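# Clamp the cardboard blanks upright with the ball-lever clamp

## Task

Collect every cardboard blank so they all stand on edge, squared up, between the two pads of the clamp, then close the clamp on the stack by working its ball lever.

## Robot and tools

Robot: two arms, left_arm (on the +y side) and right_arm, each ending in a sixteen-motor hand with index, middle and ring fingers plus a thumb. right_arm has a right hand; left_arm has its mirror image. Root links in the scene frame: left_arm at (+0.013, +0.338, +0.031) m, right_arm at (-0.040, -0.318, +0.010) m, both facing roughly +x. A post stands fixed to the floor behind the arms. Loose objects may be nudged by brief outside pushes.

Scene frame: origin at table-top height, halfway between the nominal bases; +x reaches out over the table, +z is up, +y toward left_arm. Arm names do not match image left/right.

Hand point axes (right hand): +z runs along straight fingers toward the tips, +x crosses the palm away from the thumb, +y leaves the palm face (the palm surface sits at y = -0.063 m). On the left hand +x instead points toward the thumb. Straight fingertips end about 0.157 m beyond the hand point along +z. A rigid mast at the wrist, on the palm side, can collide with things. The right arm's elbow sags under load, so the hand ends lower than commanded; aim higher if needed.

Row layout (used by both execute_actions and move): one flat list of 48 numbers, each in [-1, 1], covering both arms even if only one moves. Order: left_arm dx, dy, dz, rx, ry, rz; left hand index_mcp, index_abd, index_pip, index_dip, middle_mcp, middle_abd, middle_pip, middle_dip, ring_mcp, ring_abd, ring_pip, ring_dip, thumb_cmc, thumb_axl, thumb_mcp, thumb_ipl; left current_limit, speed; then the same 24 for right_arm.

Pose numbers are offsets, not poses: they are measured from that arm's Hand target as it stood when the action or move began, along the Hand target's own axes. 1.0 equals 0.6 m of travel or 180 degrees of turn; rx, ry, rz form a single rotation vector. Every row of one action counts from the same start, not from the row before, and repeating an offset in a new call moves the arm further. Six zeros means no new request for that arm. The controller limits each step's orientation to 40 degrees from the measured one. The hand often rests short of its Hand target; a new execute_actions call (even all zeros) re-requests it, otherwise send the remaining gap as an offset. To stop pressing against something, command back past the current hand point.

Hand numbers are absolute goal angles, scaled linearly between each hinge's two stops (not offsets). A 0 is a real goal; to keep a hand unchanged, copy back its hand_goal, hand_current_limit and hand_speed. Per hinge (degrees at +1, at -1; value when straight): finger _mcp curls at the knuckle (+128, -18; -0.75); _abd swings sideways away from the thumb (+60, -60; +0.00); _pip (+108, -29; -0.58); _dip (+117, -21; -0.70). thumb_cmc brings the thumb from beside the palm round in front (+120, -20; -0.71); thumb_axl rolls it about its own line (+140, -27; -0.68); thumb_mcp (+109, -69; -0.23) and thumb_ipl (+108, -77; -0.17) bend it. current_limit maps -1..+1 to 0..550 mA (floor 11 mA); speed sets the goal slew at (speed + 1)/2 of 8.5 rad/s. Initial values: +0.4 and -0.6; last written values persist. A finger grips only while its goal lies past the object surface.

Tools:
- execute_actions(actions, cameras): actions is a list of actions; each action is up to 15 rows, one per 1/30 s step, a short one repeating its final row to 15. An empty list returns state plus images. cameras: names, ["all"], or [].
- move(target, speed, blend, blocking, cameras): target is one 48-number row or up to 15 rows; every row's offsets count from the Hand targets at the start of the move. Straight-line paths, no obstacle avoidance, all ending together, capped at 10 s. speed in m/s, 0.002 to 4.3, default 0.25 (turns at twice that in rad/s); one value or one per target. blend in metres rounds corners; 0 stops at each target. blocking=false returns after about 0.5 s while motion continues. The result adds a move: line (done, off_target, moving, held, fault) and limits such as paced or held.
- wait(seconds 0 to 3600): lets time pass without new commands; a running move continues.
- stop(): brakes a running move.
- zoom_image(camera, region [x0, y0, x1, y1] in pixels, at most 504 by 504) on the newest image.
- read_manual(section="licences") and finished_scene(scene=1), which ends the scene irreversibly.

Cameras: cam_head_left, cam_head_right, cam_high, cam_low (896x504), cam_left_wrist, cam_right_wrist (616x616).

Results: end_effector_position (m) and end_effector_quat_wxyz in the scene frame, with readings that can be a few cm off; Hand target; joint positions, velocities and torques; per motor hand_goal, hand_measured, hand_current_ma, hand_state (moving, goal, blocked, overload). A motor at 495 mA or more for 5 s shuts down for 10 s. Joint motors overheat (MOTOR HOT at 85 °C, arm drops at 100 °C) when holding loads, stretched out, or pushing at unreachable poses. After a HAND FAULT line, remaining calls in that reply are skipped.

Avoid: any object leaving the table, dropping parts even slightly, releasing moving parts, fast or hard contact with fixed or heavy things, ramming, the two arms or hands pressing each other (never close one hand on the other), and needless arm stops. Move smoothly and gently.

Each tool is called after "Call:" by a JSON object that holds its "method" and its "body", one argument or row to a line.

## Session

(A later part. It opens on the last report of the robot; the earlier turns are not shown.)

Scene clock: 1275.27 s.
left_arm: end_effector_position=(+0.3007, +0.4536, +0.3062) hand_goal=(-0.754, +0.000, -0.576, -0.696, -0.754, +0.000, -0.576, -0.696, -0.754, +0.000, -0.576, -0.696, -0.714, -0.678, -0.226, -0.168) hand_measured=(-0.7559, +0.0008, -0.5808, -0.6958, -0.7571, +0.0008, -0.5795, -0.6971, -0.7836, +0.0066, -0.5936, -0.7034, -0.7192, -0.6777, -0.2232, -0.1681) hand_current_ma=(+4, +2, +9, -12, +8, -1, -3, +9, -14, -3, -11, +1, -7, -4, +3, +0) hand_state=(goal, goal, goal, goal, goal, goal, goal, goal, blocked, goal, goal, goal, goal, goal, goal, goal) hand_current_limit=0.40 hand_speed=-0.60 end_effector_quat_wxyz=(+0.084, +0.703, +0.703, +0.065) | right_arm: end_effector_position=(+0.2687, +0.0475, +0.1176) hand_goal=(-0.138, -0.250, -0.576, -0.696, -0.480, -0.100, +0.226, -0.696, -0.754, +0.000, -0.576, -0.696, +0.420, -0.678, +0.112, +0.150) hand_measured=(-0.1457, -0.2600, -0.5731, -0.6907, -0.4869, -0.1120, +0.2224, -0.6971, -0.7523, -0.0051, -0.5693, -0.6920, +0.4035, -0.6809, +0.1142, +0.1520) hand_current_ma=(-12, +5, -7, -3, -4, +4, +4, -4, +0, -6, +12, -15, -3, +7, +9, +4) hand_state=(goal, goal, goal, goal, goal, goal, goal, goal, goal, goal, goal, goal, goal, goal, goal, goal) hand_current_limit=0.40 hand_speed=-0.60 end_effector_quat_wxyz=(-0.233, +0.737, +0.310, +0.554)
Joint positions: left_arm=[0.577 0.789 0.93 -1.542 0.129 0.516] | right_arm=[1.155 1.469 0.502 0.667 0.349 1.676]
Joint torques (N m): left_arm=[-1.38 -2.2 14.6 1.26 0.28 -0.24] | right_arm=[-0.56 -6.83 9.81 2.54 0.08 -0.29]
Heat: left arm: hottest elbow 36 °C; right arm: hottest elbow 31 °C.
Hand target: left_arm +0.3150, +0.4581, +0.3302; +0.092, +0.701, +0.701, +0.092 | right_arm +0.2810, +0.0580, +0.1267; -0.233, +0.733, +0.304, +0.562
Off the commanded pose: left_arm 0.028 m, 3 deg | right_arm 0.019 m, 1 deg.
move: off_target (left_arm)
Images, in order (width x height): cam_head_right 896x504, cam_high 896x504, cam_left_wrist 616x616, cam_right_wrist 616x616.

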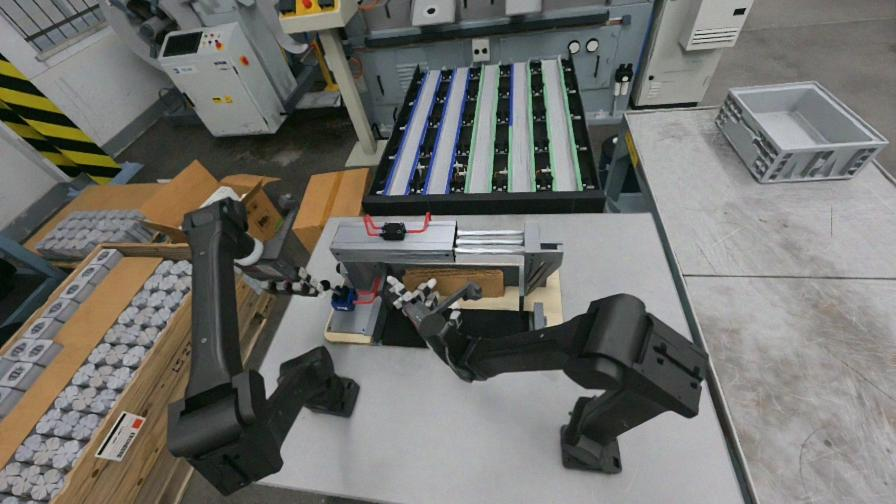

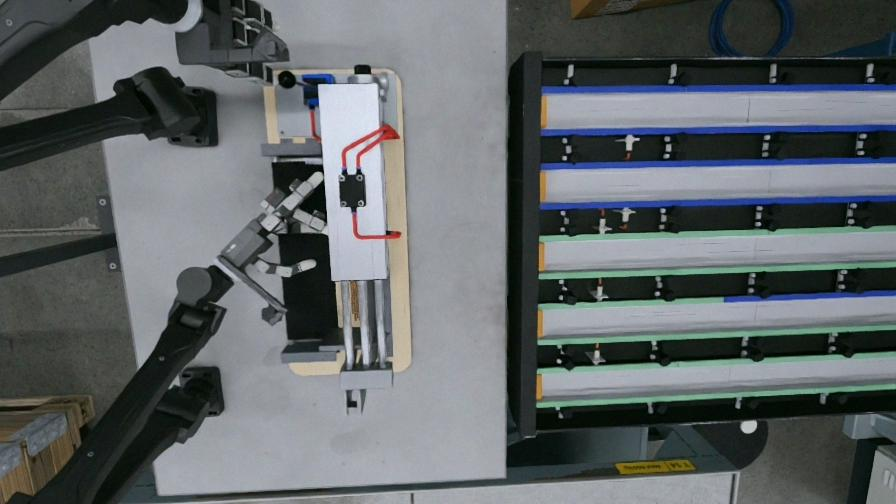

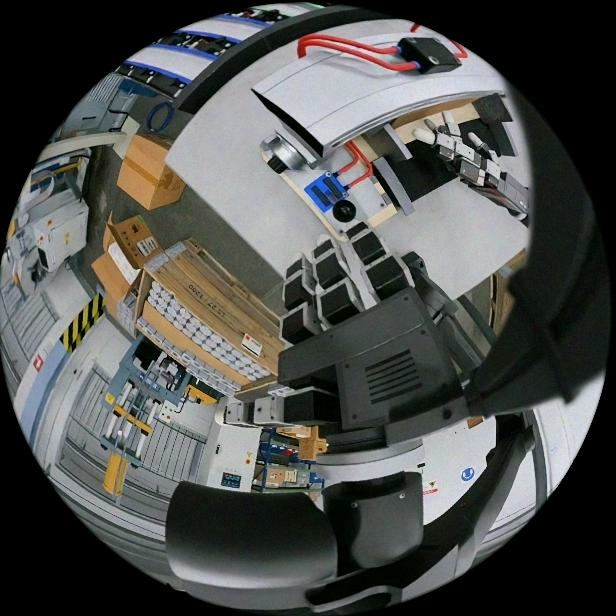

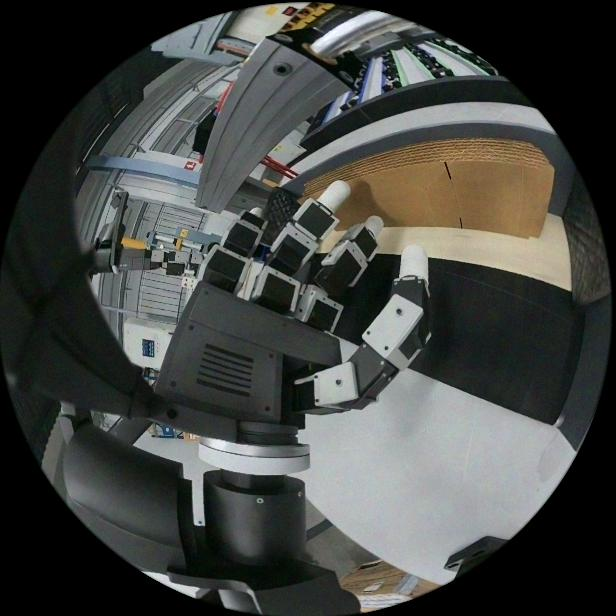

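Call:
{"method": "move", "body": {
  "target": [0,0.0258,0.0,0,0,0,-0.754,0,-0.576,-0.696,-0.754,0,-0.576,-0.696,-0.72,0,-0.576,-0.696,-0.714,-0.678,-0.226,-0.168,0.8,-0.6,0,0,0,0,0,0,-0.137,-0.25,-0.576,-0.696,-0.479,-0.1,0.226,-0.696,-0.754,0,-0.576,-0.696,0.42,-0.678,0.112,0.15,0.4,-0.6],
  "speed": 0.04,
  "cameras": ["cam_left_wrist","cam_head_right","cam_high"]
}}

Call:
{"method": "zoom_image", "body": {
  "camera": "cam_left_wrist",
  "region": [260, 100, 440, 280]
}}

Call:
{"method": "zoom_image", "body": {
  "camera": "cam_high",
  "region": [200, 20, 400, 180]
}}

Call:
{"method": "zoom_image", "body": {
  "camera": "cam_head_right",
  "region": [260, 220, 400, 340]
}}

Scene clock: 1293.83 s.
left_arm: end_effector_position=(+0.3130, +0.4534, +0.3110) hand_goal=(-0.754, +0.000, -0.576, -0.696, -0.754, +0.000, -0.576, -0.696, -0.720, +0.000, -0.576, -0.696, -0.714, -0.678, -0.226, -0.168) hand_measured=(-0.7547, +0.0008, -0.5808, -0.6958, -0.7571, -0.0007, -0.5795, -0.6958, -0.7824, +0.0052, -0.6026, -0.7085, -0.7192, -0.6777, -0.2232, -0.1672) hand_current_ma=(+3, +10, +12, -11, +6, +0, -9, +7, -39, -4, -14, -4, -9, -8, -4, +3) hand_state=(goal, goal, goal, goal, goal, goal, goal, goal, blocked, goal, blocked, goal, goal, goal, goal, goal) hand_current_limit=0.80 hand_speed=-0.60 end_effector_quat_wxyz=(+0.082, +0.704, +0.703, +0.063) | right_arm: end_effector_position=(+0.2687, +0.0475, +0.1176) hand_goal=(-0.138, -0.250, -0.576, -0.696, -0.480, -0.100, +0.226, -0.696, -0.754, +0.000, -0.576, -0.696, +0.420, -0.678, +0.112, +0.150) hand_measured=(-0.1457, -0.2585, -0.5731, -0.6907, -0.4869, -0.1120, +0.2224, -0.6971, -0.7535, -0.0036, -0.5693, -0.6920, +0.4035, -0.6809, +0.1142, +0.1520) hand_current_ma=(-5, -9, -8, -6, -1, +2, -15, -6, +2, +1, +1, +5, -16, -1, +1, -3) hand_state=(goal, goal, goal, goal, goal, goal, goal, goal, goal, goal, goal, goal, goal, goal, goal, goal) hand_current_limit=0.40 hand_speed=-0.60 end_effector_quat_wxyz=(-0.233, +0.737, +0.310, +0.554)
Joint positions: left_arm=[0.544 0.823 0.959 -1.537 0.12 0.484] | right_arm=[1.155 1.469 0.502 0.667 0.349 1.676]
Joint torques (N m): left_arm=[-1.49 -2.43 14.43 1.59 0.29 -0.28] | right_arm=[-1.08 -6.65 9.87 2.45 0.02 -0.28]
Heat: left arm: hottest elbow 38 °C; right arm: hottest elbow 31 °C.
Hand target: left_arm +0.3299, +0.4581, +0.3342; +0.092, +0.701, +0.701, +0.092 | right_arm +0.2810, +0.0580, +0.1267; -0.233, +0.733, +0.304, +0.562
Off the commanded pose: left_arm 0.029 m, 3 deg | right_arm 0.019 m, 1 deg.
move: off_target (left_arm)
Images, in order (width x height): cam_head_right 896x504, cam_high 896x504, cam_left_wrist 616x616.

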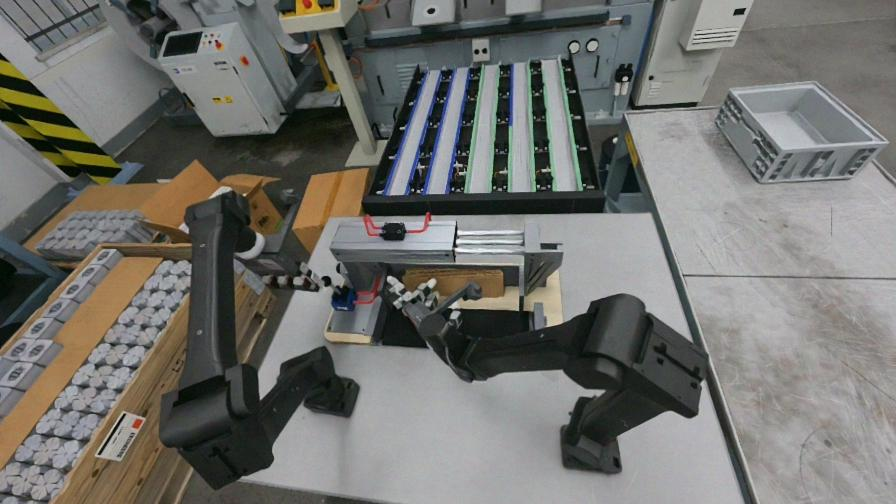

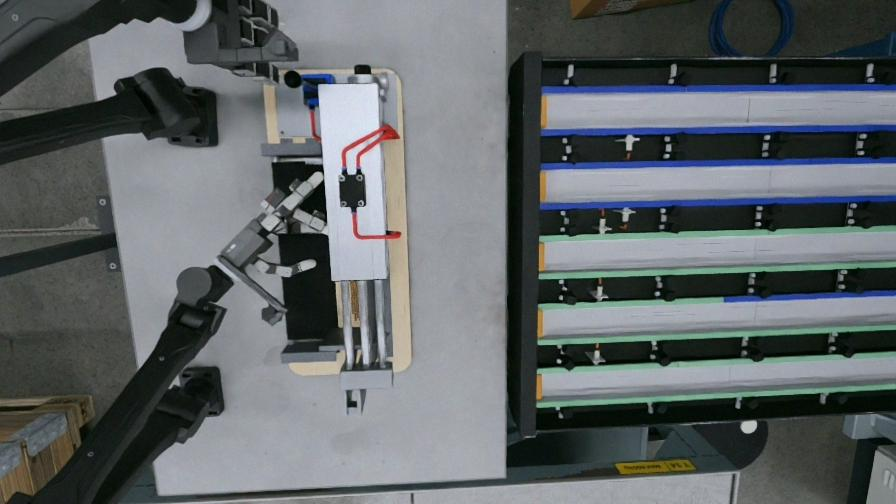

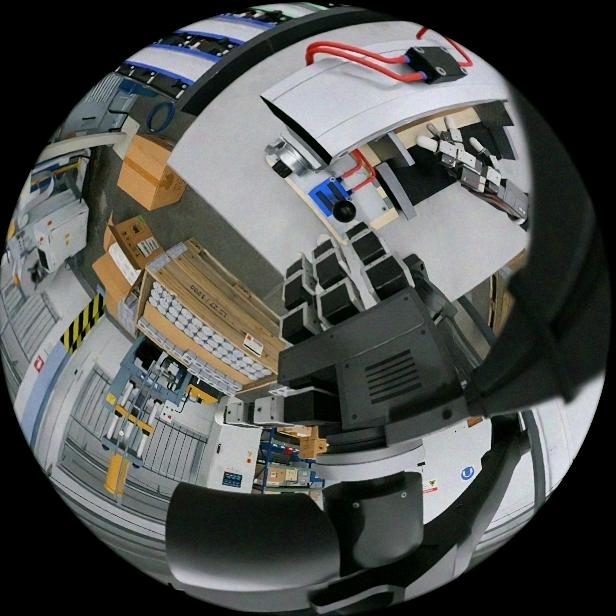

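Scaled by 2.800 from the camera's image (finer frame: 880x880).

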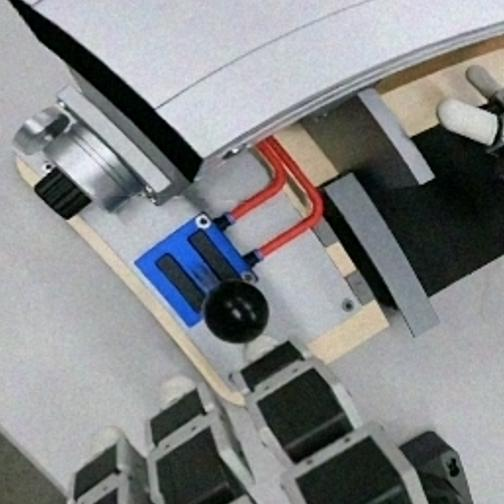

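Scaled by 2.520 from the camera's image (finer frame: 1280x720).

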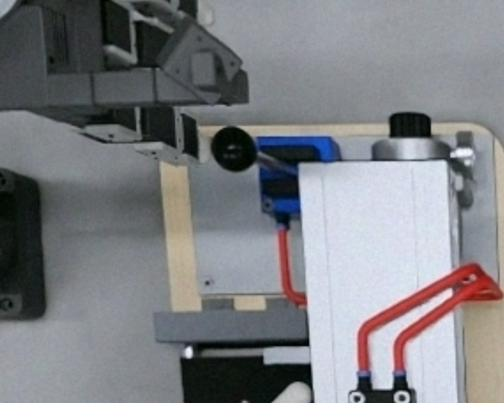

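Scaled by 3.600 from the camera's image (finer frame: 1280x720).

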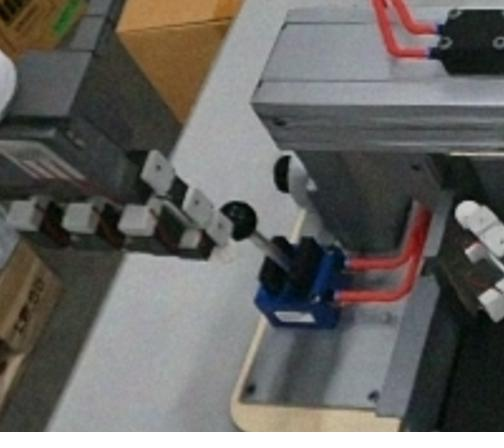

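Call:
{"method": "move", "body": {
  "target": [0,0.0345,0.0,0,0,0,-0.754,0,-0.576,-0.696,-0.754,0,-0.576,-0.696,-0.68,0,-0.576,-0.696,-0.714,-0.678,-0.226,-0.168,0.8,-0.6,0,0,0,0,0,0,-0.137,-0.25,-0.576,-0.696,-0.479,-0.1,0.226,-0.696,-0.754,0,-0.576,-0.696,0.42,-0.678,0.112,0.15,0.4,-0.6],
  "speed": 0.04,
  "cameras": ["cam_left_wrist","cam_head_right","cam_high"]
}}

Call:
{"method": "zoom_image", "body": {
  "camera": "cam_high",
  "region": [200, 20, 400, 180]
}}

Call:
{"method": "zoom_image", "body": {
  "camera": "cam_head_right",
  "region": [260, 220, 400, 340]
}}

Scene clock: 1306.03 s.
left_arm: end_effector_position=(+0.3332, +0.4538, +0.3160) hand_goal=(-0.754, +0.000, -0.576, -0.696, -0.754, +0.000, -0.576, -0.696, -0.680, +0.000, -0.576, -0.696, -0.714, -0.678, -0.226, -0.168) hand_measured=(-0.7547, +0.0008, -0.5821, -0.6958, -0.7571, -0.0007, -0.5808, -0.6971, -0.7547, +0.0066, -0.6026, -0.7085, -0.7192, -0.6777, -0.2232, -0.1672) hand_current_ma=(+2, +7, +8, -8, +1, -3, -6, +9, -55, -9, -16, +1, -8, -4, +1, +1) hand_state=(goal, goal, goal, goal, goal, goal, goal, goal, blocked, goal, blocked, goal, goal, goal, goal, goal) hand_current_limit=0.80 hand_speed=-0.60 end_effector_quat_wxyz=(+0.082, +0.704, +0.703, +0.064) | right_arm: end_effector_position=(+0.2687, +0.0475, +0.1176) hand_goal=(-0.138, -0.250, -0.576, -0.696, -0.480, -0.100, +0.226, -0.696, -0.754, +0.000, -0.576, -0.696, +0.420, -0.678, +0.112, +0.150) hand_measured=(-0.1457, -0.2600, -0.5731, -0.6907, -0.4857, -0.1120, +0.2224, -0.6958, -0.7535, -0.0051, -0.5693, -0.6920, +0.4035, -0.6809, +0.1142, +0.1520) hand_current_ma=(-10, -9, -9, -9, -12, +0, -11, -6, +6, +10, +7, -3, -4, +3, +12, -9) hand_state=(goal, goal, goal, goal, goal, goal, goal, goal, goal, goal, goal, goal, goal, goal, goal, goal) hand_current_limit=0.40 hand_speed=-0.60 end_effector_quat_wxyz=(-0.233, +0.737, +0.310, +0.554)
Joint positions: left_arm=[0.503 0.875 0.997 -1.517 0.113 0.444] | right_arm=[1.155 1.469 0.502 0.667 0.349 1.676]
Joint torques (N m): left_arm=[-1.49 -3.19 14.57 1.52 0.21 -0.26] | right_arm=[-0.91 -6.42 9.81 2.39 0.04 -0.29]
Heat: left arm: hottest elbow 41 °C; right arm: hottest elbow 31 °C.
Hand target: left_arm +0.3499, +0.4581, +0.3396; +0.092, +0.701, +0.701, +0.092 | right_arm +0.2810, +0.0580, +0.1267; -0.233, +0.733, +0.304, +0.562
Off the commanded pose: left_arm 0.029 m, 3 deg | right_arm 0.019 m, 1 deg.
move: off_target (left_arm)
Images, in order (width x height): cam_head_right 896x504, cam_high 896x504, cam_left_wrist 616x616.

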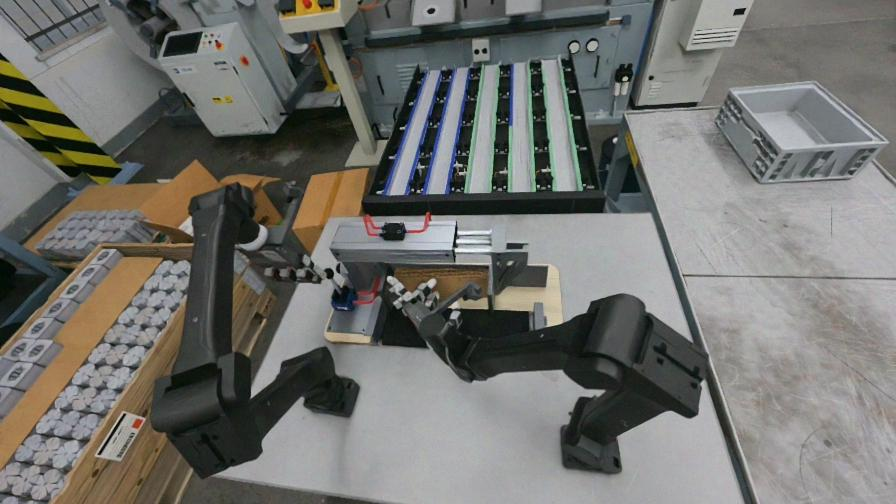

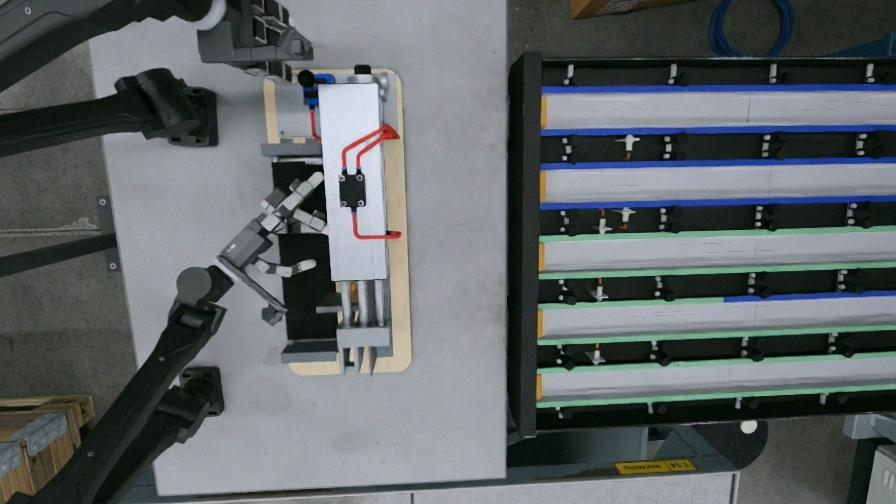

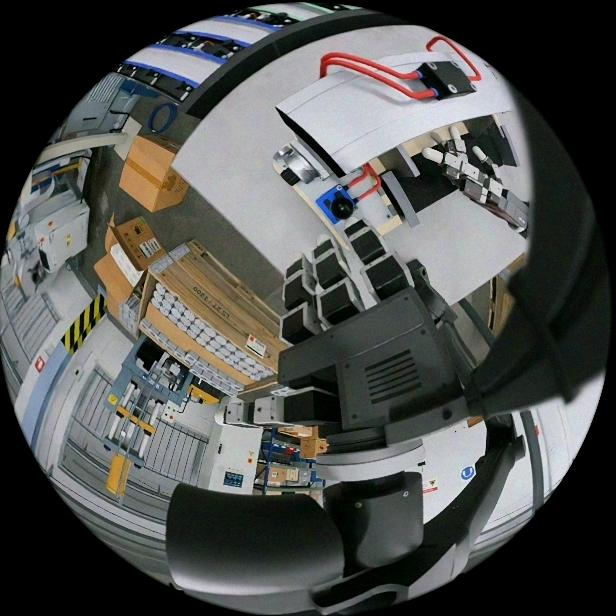

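Scaled by 2.520 from the camera's image (finer frame: 1280x720).

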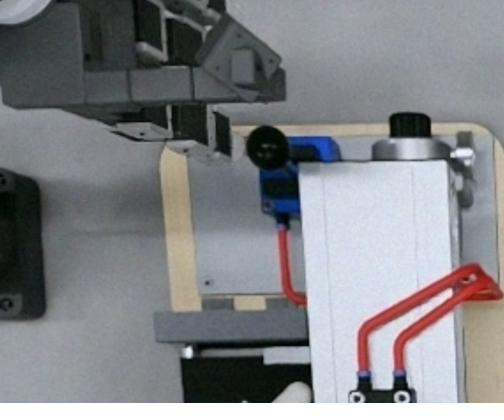

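Scaled by 3.600 from the camera's image (finer frame: 1280x720).

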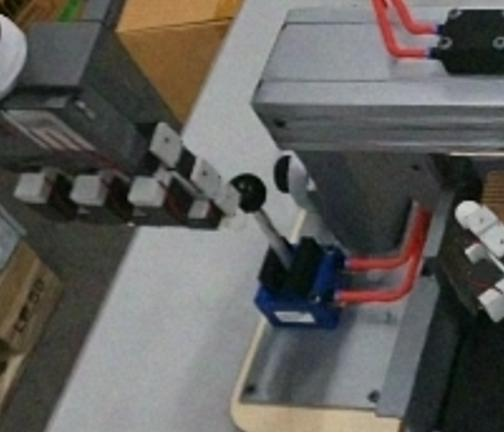

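Call:
{"method": "wait", "body": {
  "seconds": 0.5,
  "cameras": ["cam_head_left","cam_right_wrist","cam_high","cam_low"]
}}

Call:
{"method": "zoom_image", "body": {
  "camera": "cam_head_left",
  "region": [390, 240, 560, 370]
}}

Call:
{"method": "zoom_image", "body": {
  "camera": "cam_right_wrist",
  "region": [300, 100, 590, 390]
}}

Call:
{"method": "zoom_image", "body": {
  "camera": "cam_high",
  "region": [240, 220, 420, 400]
}}

Call:
{"method": "zoom_image", "body": {
  "camera": "cam_low",
  "region": [320, 210, 420, 310]
}}

Scene clock: 1316.43 s.
left_arm: end_effector_position=(+0.3332, +0.4538, +0.3160) hand_goal=(-0.754, +0.000, -0.576, -0.696, -0.754, +0.000, -0.576, -0.696, -0.680, +0.000, -0.576, -0.696, -0.714, -0.678, -0.226, -0.168) hand_measured=(-0.7547, +0.0008, -0.5808, -0.6958, -0.7571, -0.0007, -0.5795, -0.6958, -0.7547, +0.0066, -0.6026, -0.7073, -0.7192, -0.6777, -0.2232, -0.1681) hand_current_ma=(+8, +8, +12, -9, +4, -4, -4, +6, -49, -5, -20, +0, -9, -6, +2, -2) hand_state=(goal, goal, goal, goal, goal, goal, goal, goal, blocked, goal, blocked, goal, goal, goal, goal, goal) hand_current_limit=0.80 hand_speed=-0.60 end_effector_quat_wxyz=(+0.082, +0.704, +0.703, +0.064) | right_arm: end_effector_position=(+0.2687, +0.0475, +0.1176) hand_goal=(-0.138, -0.250, -0.576, -0.696, -0.480, -0.100, +0.226, -0.696, -0.754, +0.000, -0.576, -0.696, +0.420, -0.678, +0.112, +0.150) hand_measured=(-0.1457, -0.2600, -0.5731, -0.6907, -0.4869, -0.1120, +0.2237, -0.6971, -0.7535, -0.0051, -0.5693, -0.6920, +0.4035, -0.6798, +0.1142, +0.1520) hand_current_ma=(-11, -7, -3, +10, -2, +1, -1, +1, -3, +7, +3, +0, -11, +5, +8, -7) hand_state=(goal, goal, goal, goal, goal, goal, goal, goal, goal, goal, goal, goal, goal, goal, goal, goal) hand_current_limit=0.40 hand_speed=-0.60 end_effector_quat_wxyz=(-0.233, +0.737, +0.310, +0.554)
Joint positions: left_arm=[0.503 0.875 0.997 -1.517 0.113 0.443] | right_arm=[1.155 1.469 0.502 0.667 0.349 1.676]
Joint torques (N m): left_arm=[-1.38 -3.25 14.56 1.51 0.2 -0.26] | right_arm=[-0.62 -6.53 9.88 2.36 0.01 -0.29]
Heat: left arm: hottest elbow 40 °C; right arm: hottest elbow 31 °C.
Hand target: left_arm +0.3499, +0.4581, +0.3396; +0.092, +0.701, +0.701, +0.092 | right_arm +0.2810, +0.0580, +0.1267; -0.233, +0.733, +0.304, +0.562
Off the commanded pose: left_arm 0.029 m, 3 deg | right_arm 0.019 m, 1 deg.
wait: 0.50 s; at rest from the start
Images, in order (width x height): cam_head_left 896x504, cam_high 896x504, cam_low 896x504, cam_right_wrist 616x616.

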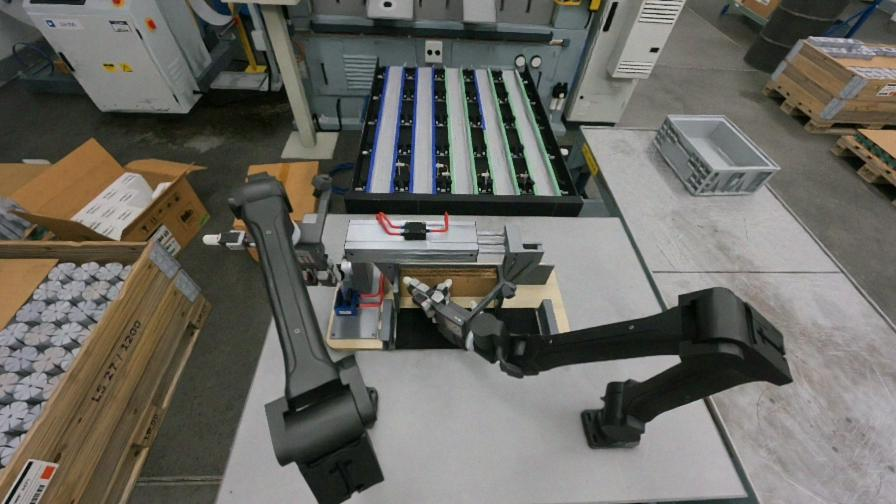

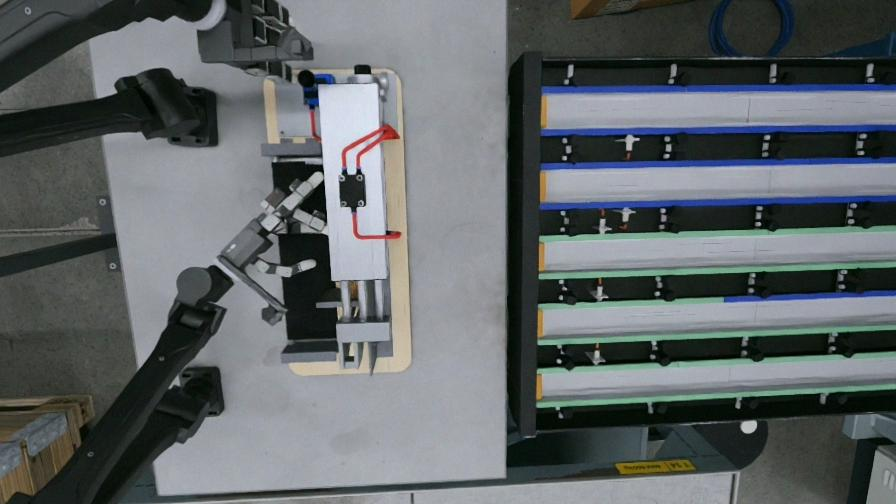

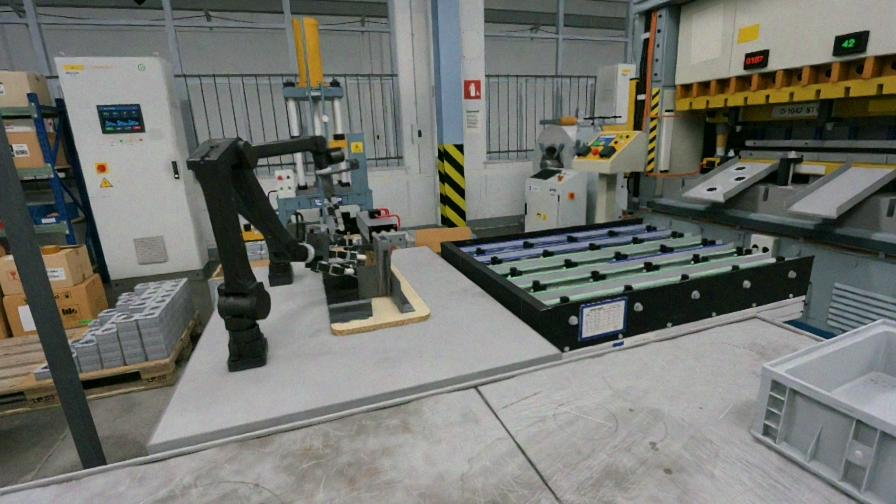

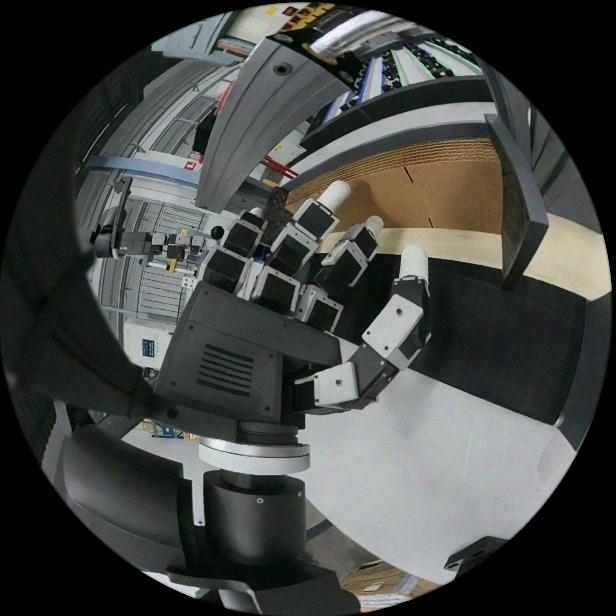

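Scaled by 2.965 from the camera's image (finer frame: 1280x720).

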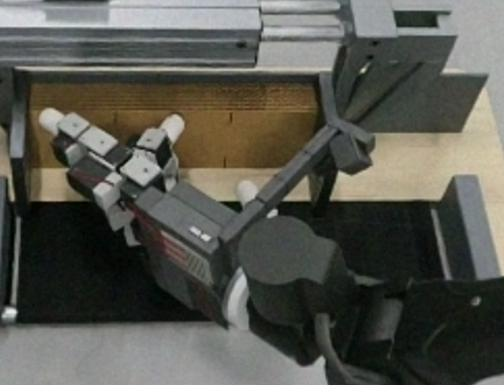

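Scaled by 1.738 from the camera's image (finer frame: 880x880).

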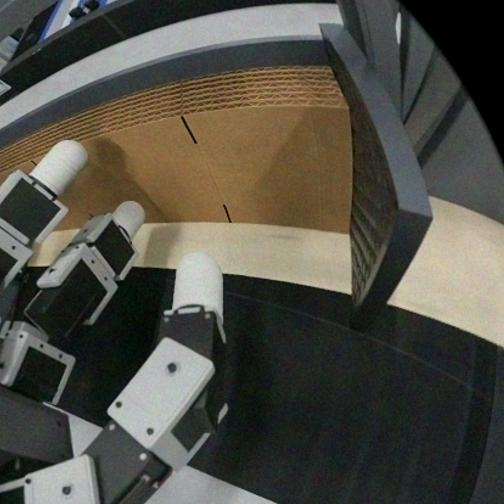

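Scaled by 2.800 from the camera's image (finer frame: 1280x720).

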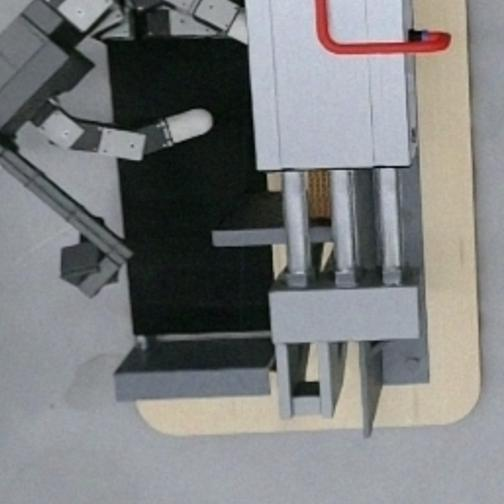

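Scaled by 5.040 from the camera's image (finer frame: 1280x720).

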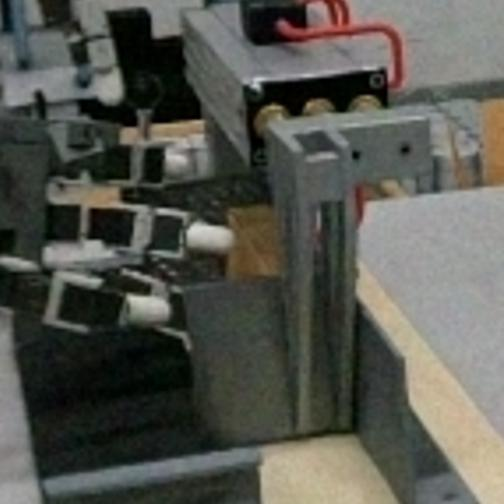

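Call:
{"method": "move", "body": {
  "target": [0,0.0345,0.0,0,0,0,-0.754,0,-0.576,-0.696,-0.754,0,-0.576,-0.696,-0.68,0,-0.576,-0.696,-0.714,-0.678,-0.226,-0.168,0.8,-0.6,0,0,0,0,0,0,-0.137,-0.25,-0.576,-0.696,-0.479,-0.1,0.226,-0.696,-0.754,0,-0.576,-0.696,0.42,-0.678,0.112,0.15,0.4,-0.6],
  "speed": 0.04,
  "cameras": ["cam_left_wrist","cam_head_right","cam_high"]
}}

Call:
{"method": "zoom_image", "body": {
  "camera": "cam_high",
  "region": [200, 20, 400, 180]
}}

Call:
{"method": "zoom_image", "body": {
  "camera": "cam_head_right",
  "region": [260, 220, 400, 340]
}}

Scene clock: 1328.73 s.
left_arm: end_effector_position=(+0.3513, +0.4540, +0.3166) hand_goal=(-0.754, +0.000, -0.576, -0.696, -0.754, +0.000, -0.576, -0.696, -0.680, +0.000, -0.576, -0.696, -0.714, -0.678, -0.226, -0.168) hand_measured=(-0.7547, +0.0008, -0.5808, -0.6958, -0.7571, +0.0008, -0.5808, -0.6971, -0.7547, +0.0066, -0.6026, -0.7098, -0.7192, -0.6777, -0.2232, -0.1681) hand_current_ma=(+1, +9, +15, -11, +5, -8, -1, +9, -56, -3, -13, +0, -12, -6, +1, +2) hand_state=(goal, goal, goal, goal, goal, goal, goal, goal, blocked, goal, blocked, goal, goal, goal, goal, goal) hand_current_limit=0.80 hand_speed=-0.60 end_effector_quat_wxyz=(+0.078, +0.704, +0.703, +0.059) | right_arm: end_effector_position=(+0.2687, +0.0475, +0.1176) hand_goal=(-0.138, -0.250, -0.576, -0.696, -0.480, -0.100, +0.226, -0.696, -0.754, +0.000, -0.576, -0.696, +0.420, -0.678, +0.112, +0.150) hand_measured=(-0.1445, -0.2585, -0.5731, -0.6907, -0.4857, -0.1120, +0.2224, -0.6958, -0.7535, -0.0036, -0.5705, -0.6920, +0.4035, -0.6798, +0.1142, +0.1520) hand_current_ma=(-4, -8, -10, +2, -8, -1, -11, +6, -1, +8, +3, -1, -12, +7, +5, +6) hand_state=(goal, goal, goal, goal, goal, goal, goal, goal, goal, goal, goal, goal, goal, goal, goal, goal) hand_current_limit=0.40 hand_speed=-0.60 end_effector_quat_wxyz=(-0.233, +0.737, +0.310, +0.554)
Joint positions: left_arm=[0.469 0.928 1.03 -1.505 0.104 0.412] | right_arm=[1.155 1.469 0.502 0.667 0.349 1.676]
Joint torques (N m): left_arm=[-1.44 -4.25 15.16 1.51 0.25 -0.26] | right_arm=[-1.26 -6.77 9.89 2.36 -0.01 -0.3]
Heat: left arm: hottest elbow 39 °C; right arm: hottest elbow 31 °C.
Hand target: left_arm +0.3699, +0.4580, +0.3449; +0.092, +0.701, +0.701, +0.092 | right_arm +0.2810, +0.0580, +0.1267; -0.233, +0.733, +0.304, +0.562
Off the commanded pose: left_arm 0.034 m, 4 deg | right_arm 0.019 m, 1 deg.
move: off_target (left_arm)
Images, in order (width x height): cam_head_right 896x504, cam_high 896x504, cam_left_wrist 616x616.

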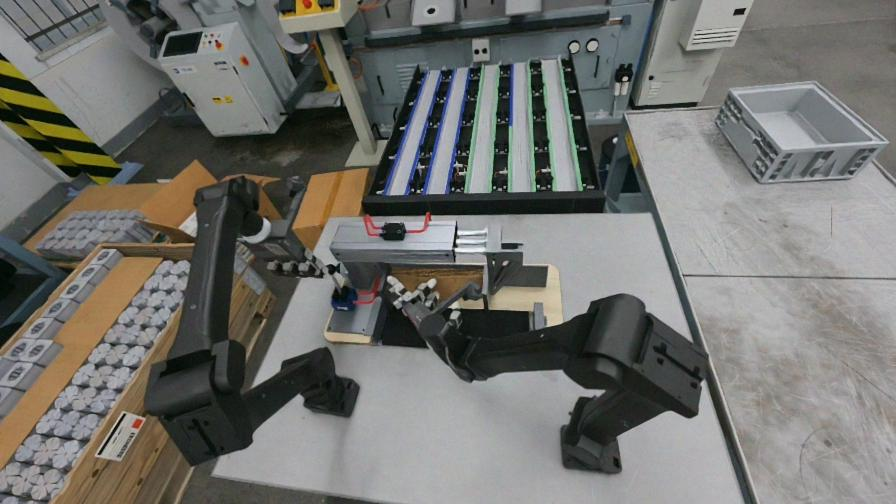

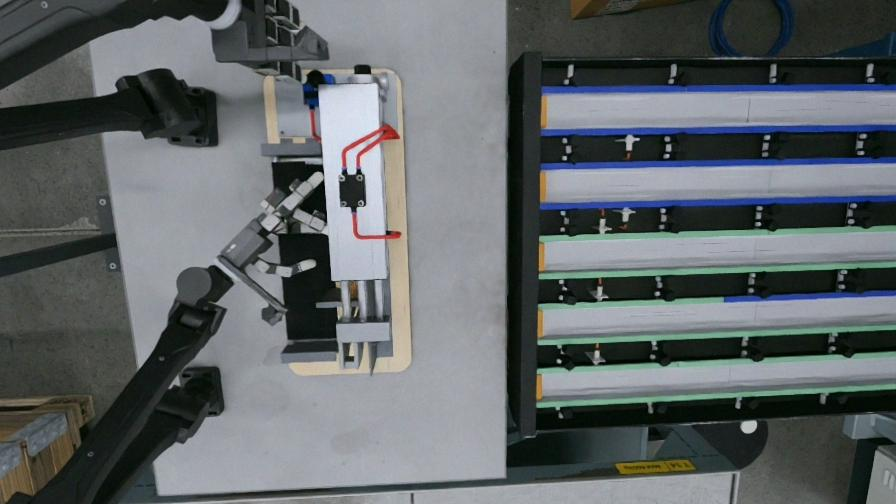

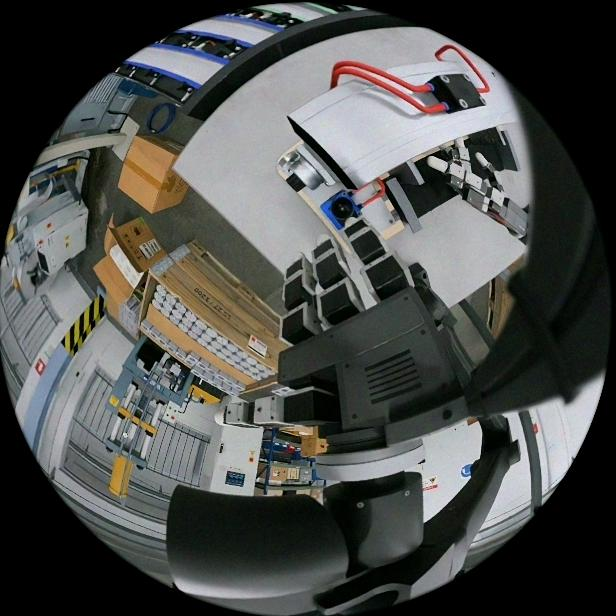

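Scaled by 2.520 from the camera's image (finer frame: 1280x720).

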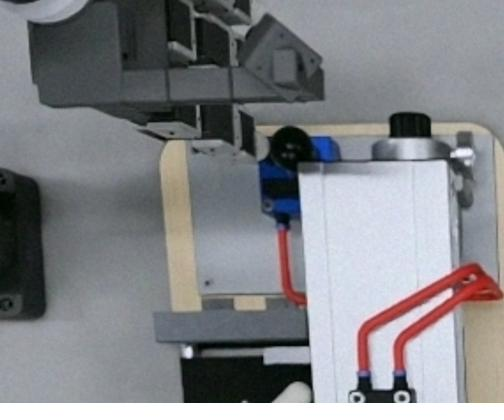

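Scaled by 3.600 from the camera's image (finer frame: 1280x720).

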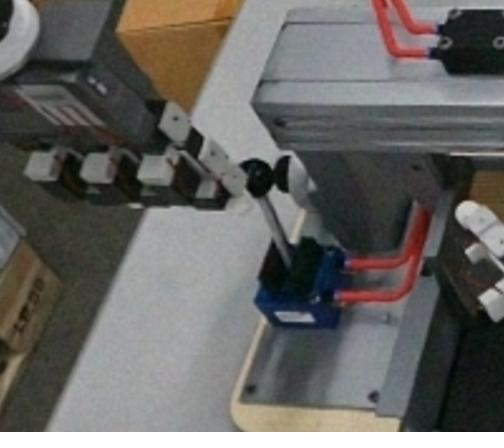

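Call:
{"method": "move", "body": {
  "target": [0,0.0345,0.0,0,0,0,-0.754,0,-0.576,-0.696,-0.754,0,-0.576,-0.696,-0.68,0,-0.576,-0.696,-0.714,-0.678,-0.226,-0.168,0.8,-0.6,0,0,0,0,0,0,-0.137,-0.25,-0.576,-0.696,-0.479,-0.1,0.226,-0.696,-0.754,0,-0.576,-0.696,0.42,-0.678,0.112,0.15,0.4,-0.6],
  "speed": 0.04,
  "cameras": ["cam_left_wrist","cam_head_right","cam_high"]
}}

Call:
{"method": "zoom_image", "body": {
  "camera": "cam_high",
  "region": [200, 20, 400, 180]
}}

Call:
{"method": "zoom_image", "body": {
  "camera": "cam_head_right",
  "region": [260, 220, 400, 340]
}}

Call:
{"method": "zoom_image", "body": {
  "camera": "cam_left_wrist",
  "region": [260, 100, 440, 280]
}}

Scene clock: 1347.23 s.
left_arm: end_effector_position=(+0.3685, +0.4543, +0.3219) hand_goal=(-0.754, +0.000, -0.576, -0.696, -0.754, +0.000, -0.576, -0.696, -0.680, +0.000, -0.576, -0.696, -0.714, -0.678, -0.226, -0.168) hand_measured=(-0.7535, +0.0008, -0.5808, -0.6958, -0.7559, +0.0008, -0.5808, -0.6971, -0.7643, +0.0081, -0.6321, -0.7289, -0.7192, -0.6777, -0.2232, -0.1681) hand_current_ma=(+9, +8, +11, -11, +12, -2, -5, +9, -63, -8, -39, -5, -7, -8, +1, +1) hand_state=(goal, goal, goal, goal, goal, goal, goal, goal, blocked, goal, blocked, blocked, goal, goal, goal, goal) hand_current_limit=0.80 hand_speed=-0.60 end_effector_quat_wxyz=(+0.075, +0.706, +0.701, +0.059) | right_arm: end_effector_position=(+0.2687, +0.0475, +0.1176) hand_goal=(-0.138, -0.250, -0.576, -0.696, -0.480, -0.100, +0.226, -0.696, -0.754, +0.000, -0.576, -0.696, +0.420, -0.678, +0.112, +0.150) hand_measured=(-0.1457, -0.2585, -0.5744, -0.6907, -0.4857, -0.1120, +0.2224, -0.6971, -0.7535, -0.0036, -0.5705, -0.6920, +0.4035, -0.6798, +0.1142, +0.1520) hand_current_ma=(-23, -8, -9, +0, -7, +1, -12, -5, -1, +4, +18, -6, -3, +6, -1, -8) hand_state=(goal, goal, goal, goal, goal, goal, goal, goal, goal, goal, goal, goal, goal, goal, goal, goal) hand_current_limit=0.40 hand_speed=-0.60 end_effector_quat_wxyz=(-0.233, +0.737, +0.310, +0.554)
Joint positions: left_arm=[0.441 0.974 1.071 -1.499 0.094 0.391] | right_arm=[1.155 1.469 0.502 0.667 0.349 1.676]
Joint torques (N m): left_arm=[-1.55 -4.6 15.36 1.68 0.35 -0.35] | right_arm=[-0.97 -6.53 10.04 2.29 0.03 -0.3]
Heat: left arm: hottest elbow 39 °C; right arm: hottest elbow 31 °C.
Hand target: left_arm +0.3899, +0.4582, +0.3503; +0.092, +0.701, +0.701, +0.092 | right_arm +0.2810, +0.0580, +0.1267; -0.233, +0.733, +0.304, +0.562
Off the commanded pose: left_arm 0.036 m, 4 deg | right_arm 0.019 m, 1 deg.
move: off_target (left_arm)
Images, in order (width x height): cam_head_right 896x504, cam_high 896x504, cam_left_wrist 616x616.

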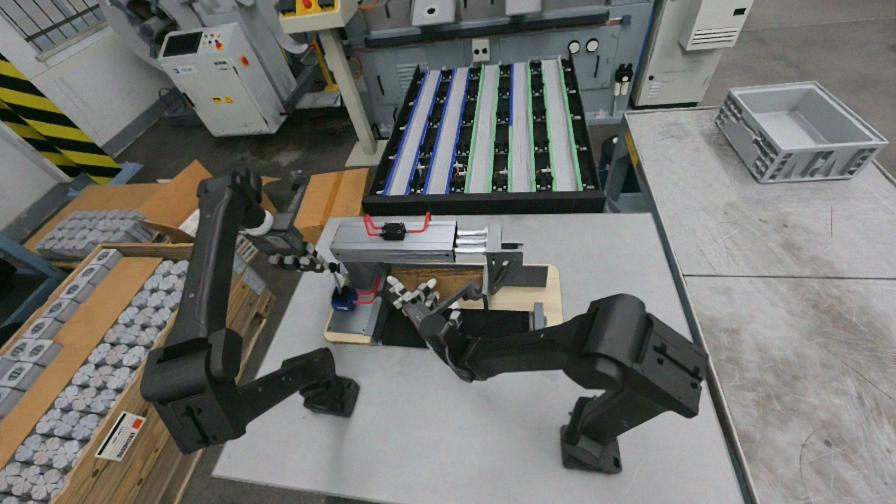

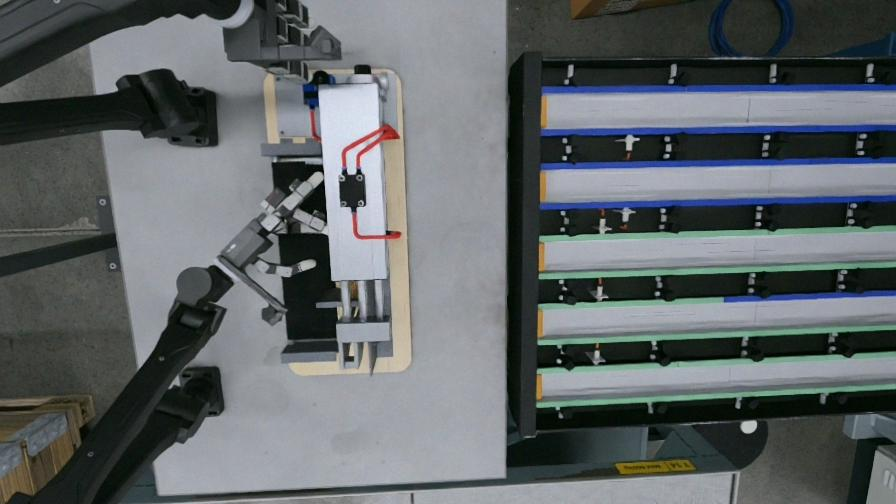

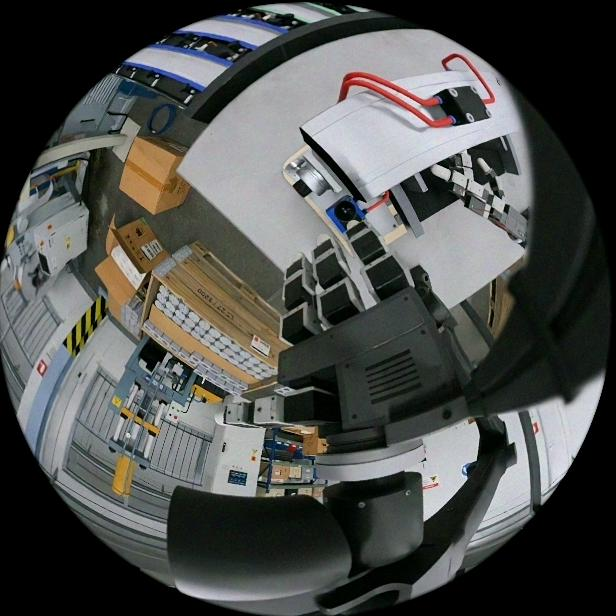

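Scaled by 2.520 from the camera's image (finer frame: 1280x720).

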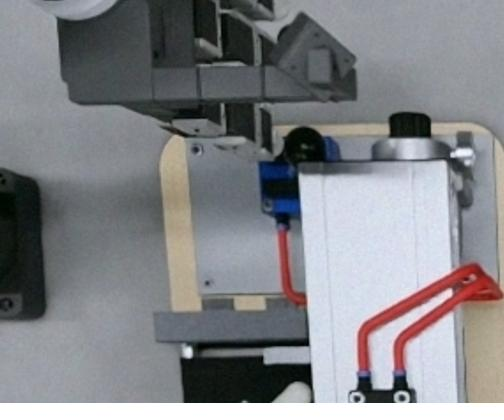

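Scaled by 3.600 from the camera's image (finer frame: 1280x720).

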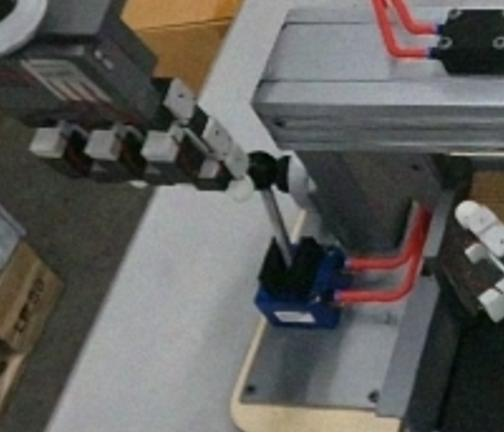

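Scaled by 2.800 from the camera's image (finer frame: 880x880).

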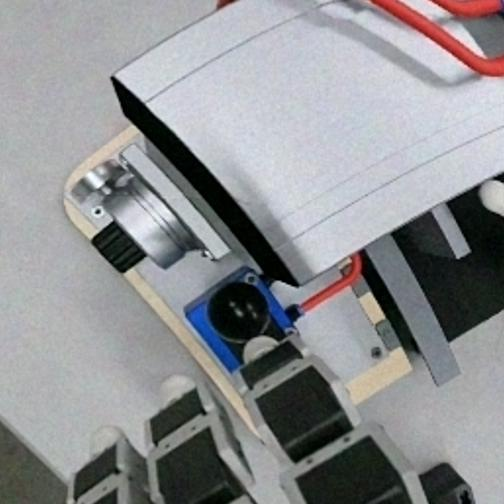

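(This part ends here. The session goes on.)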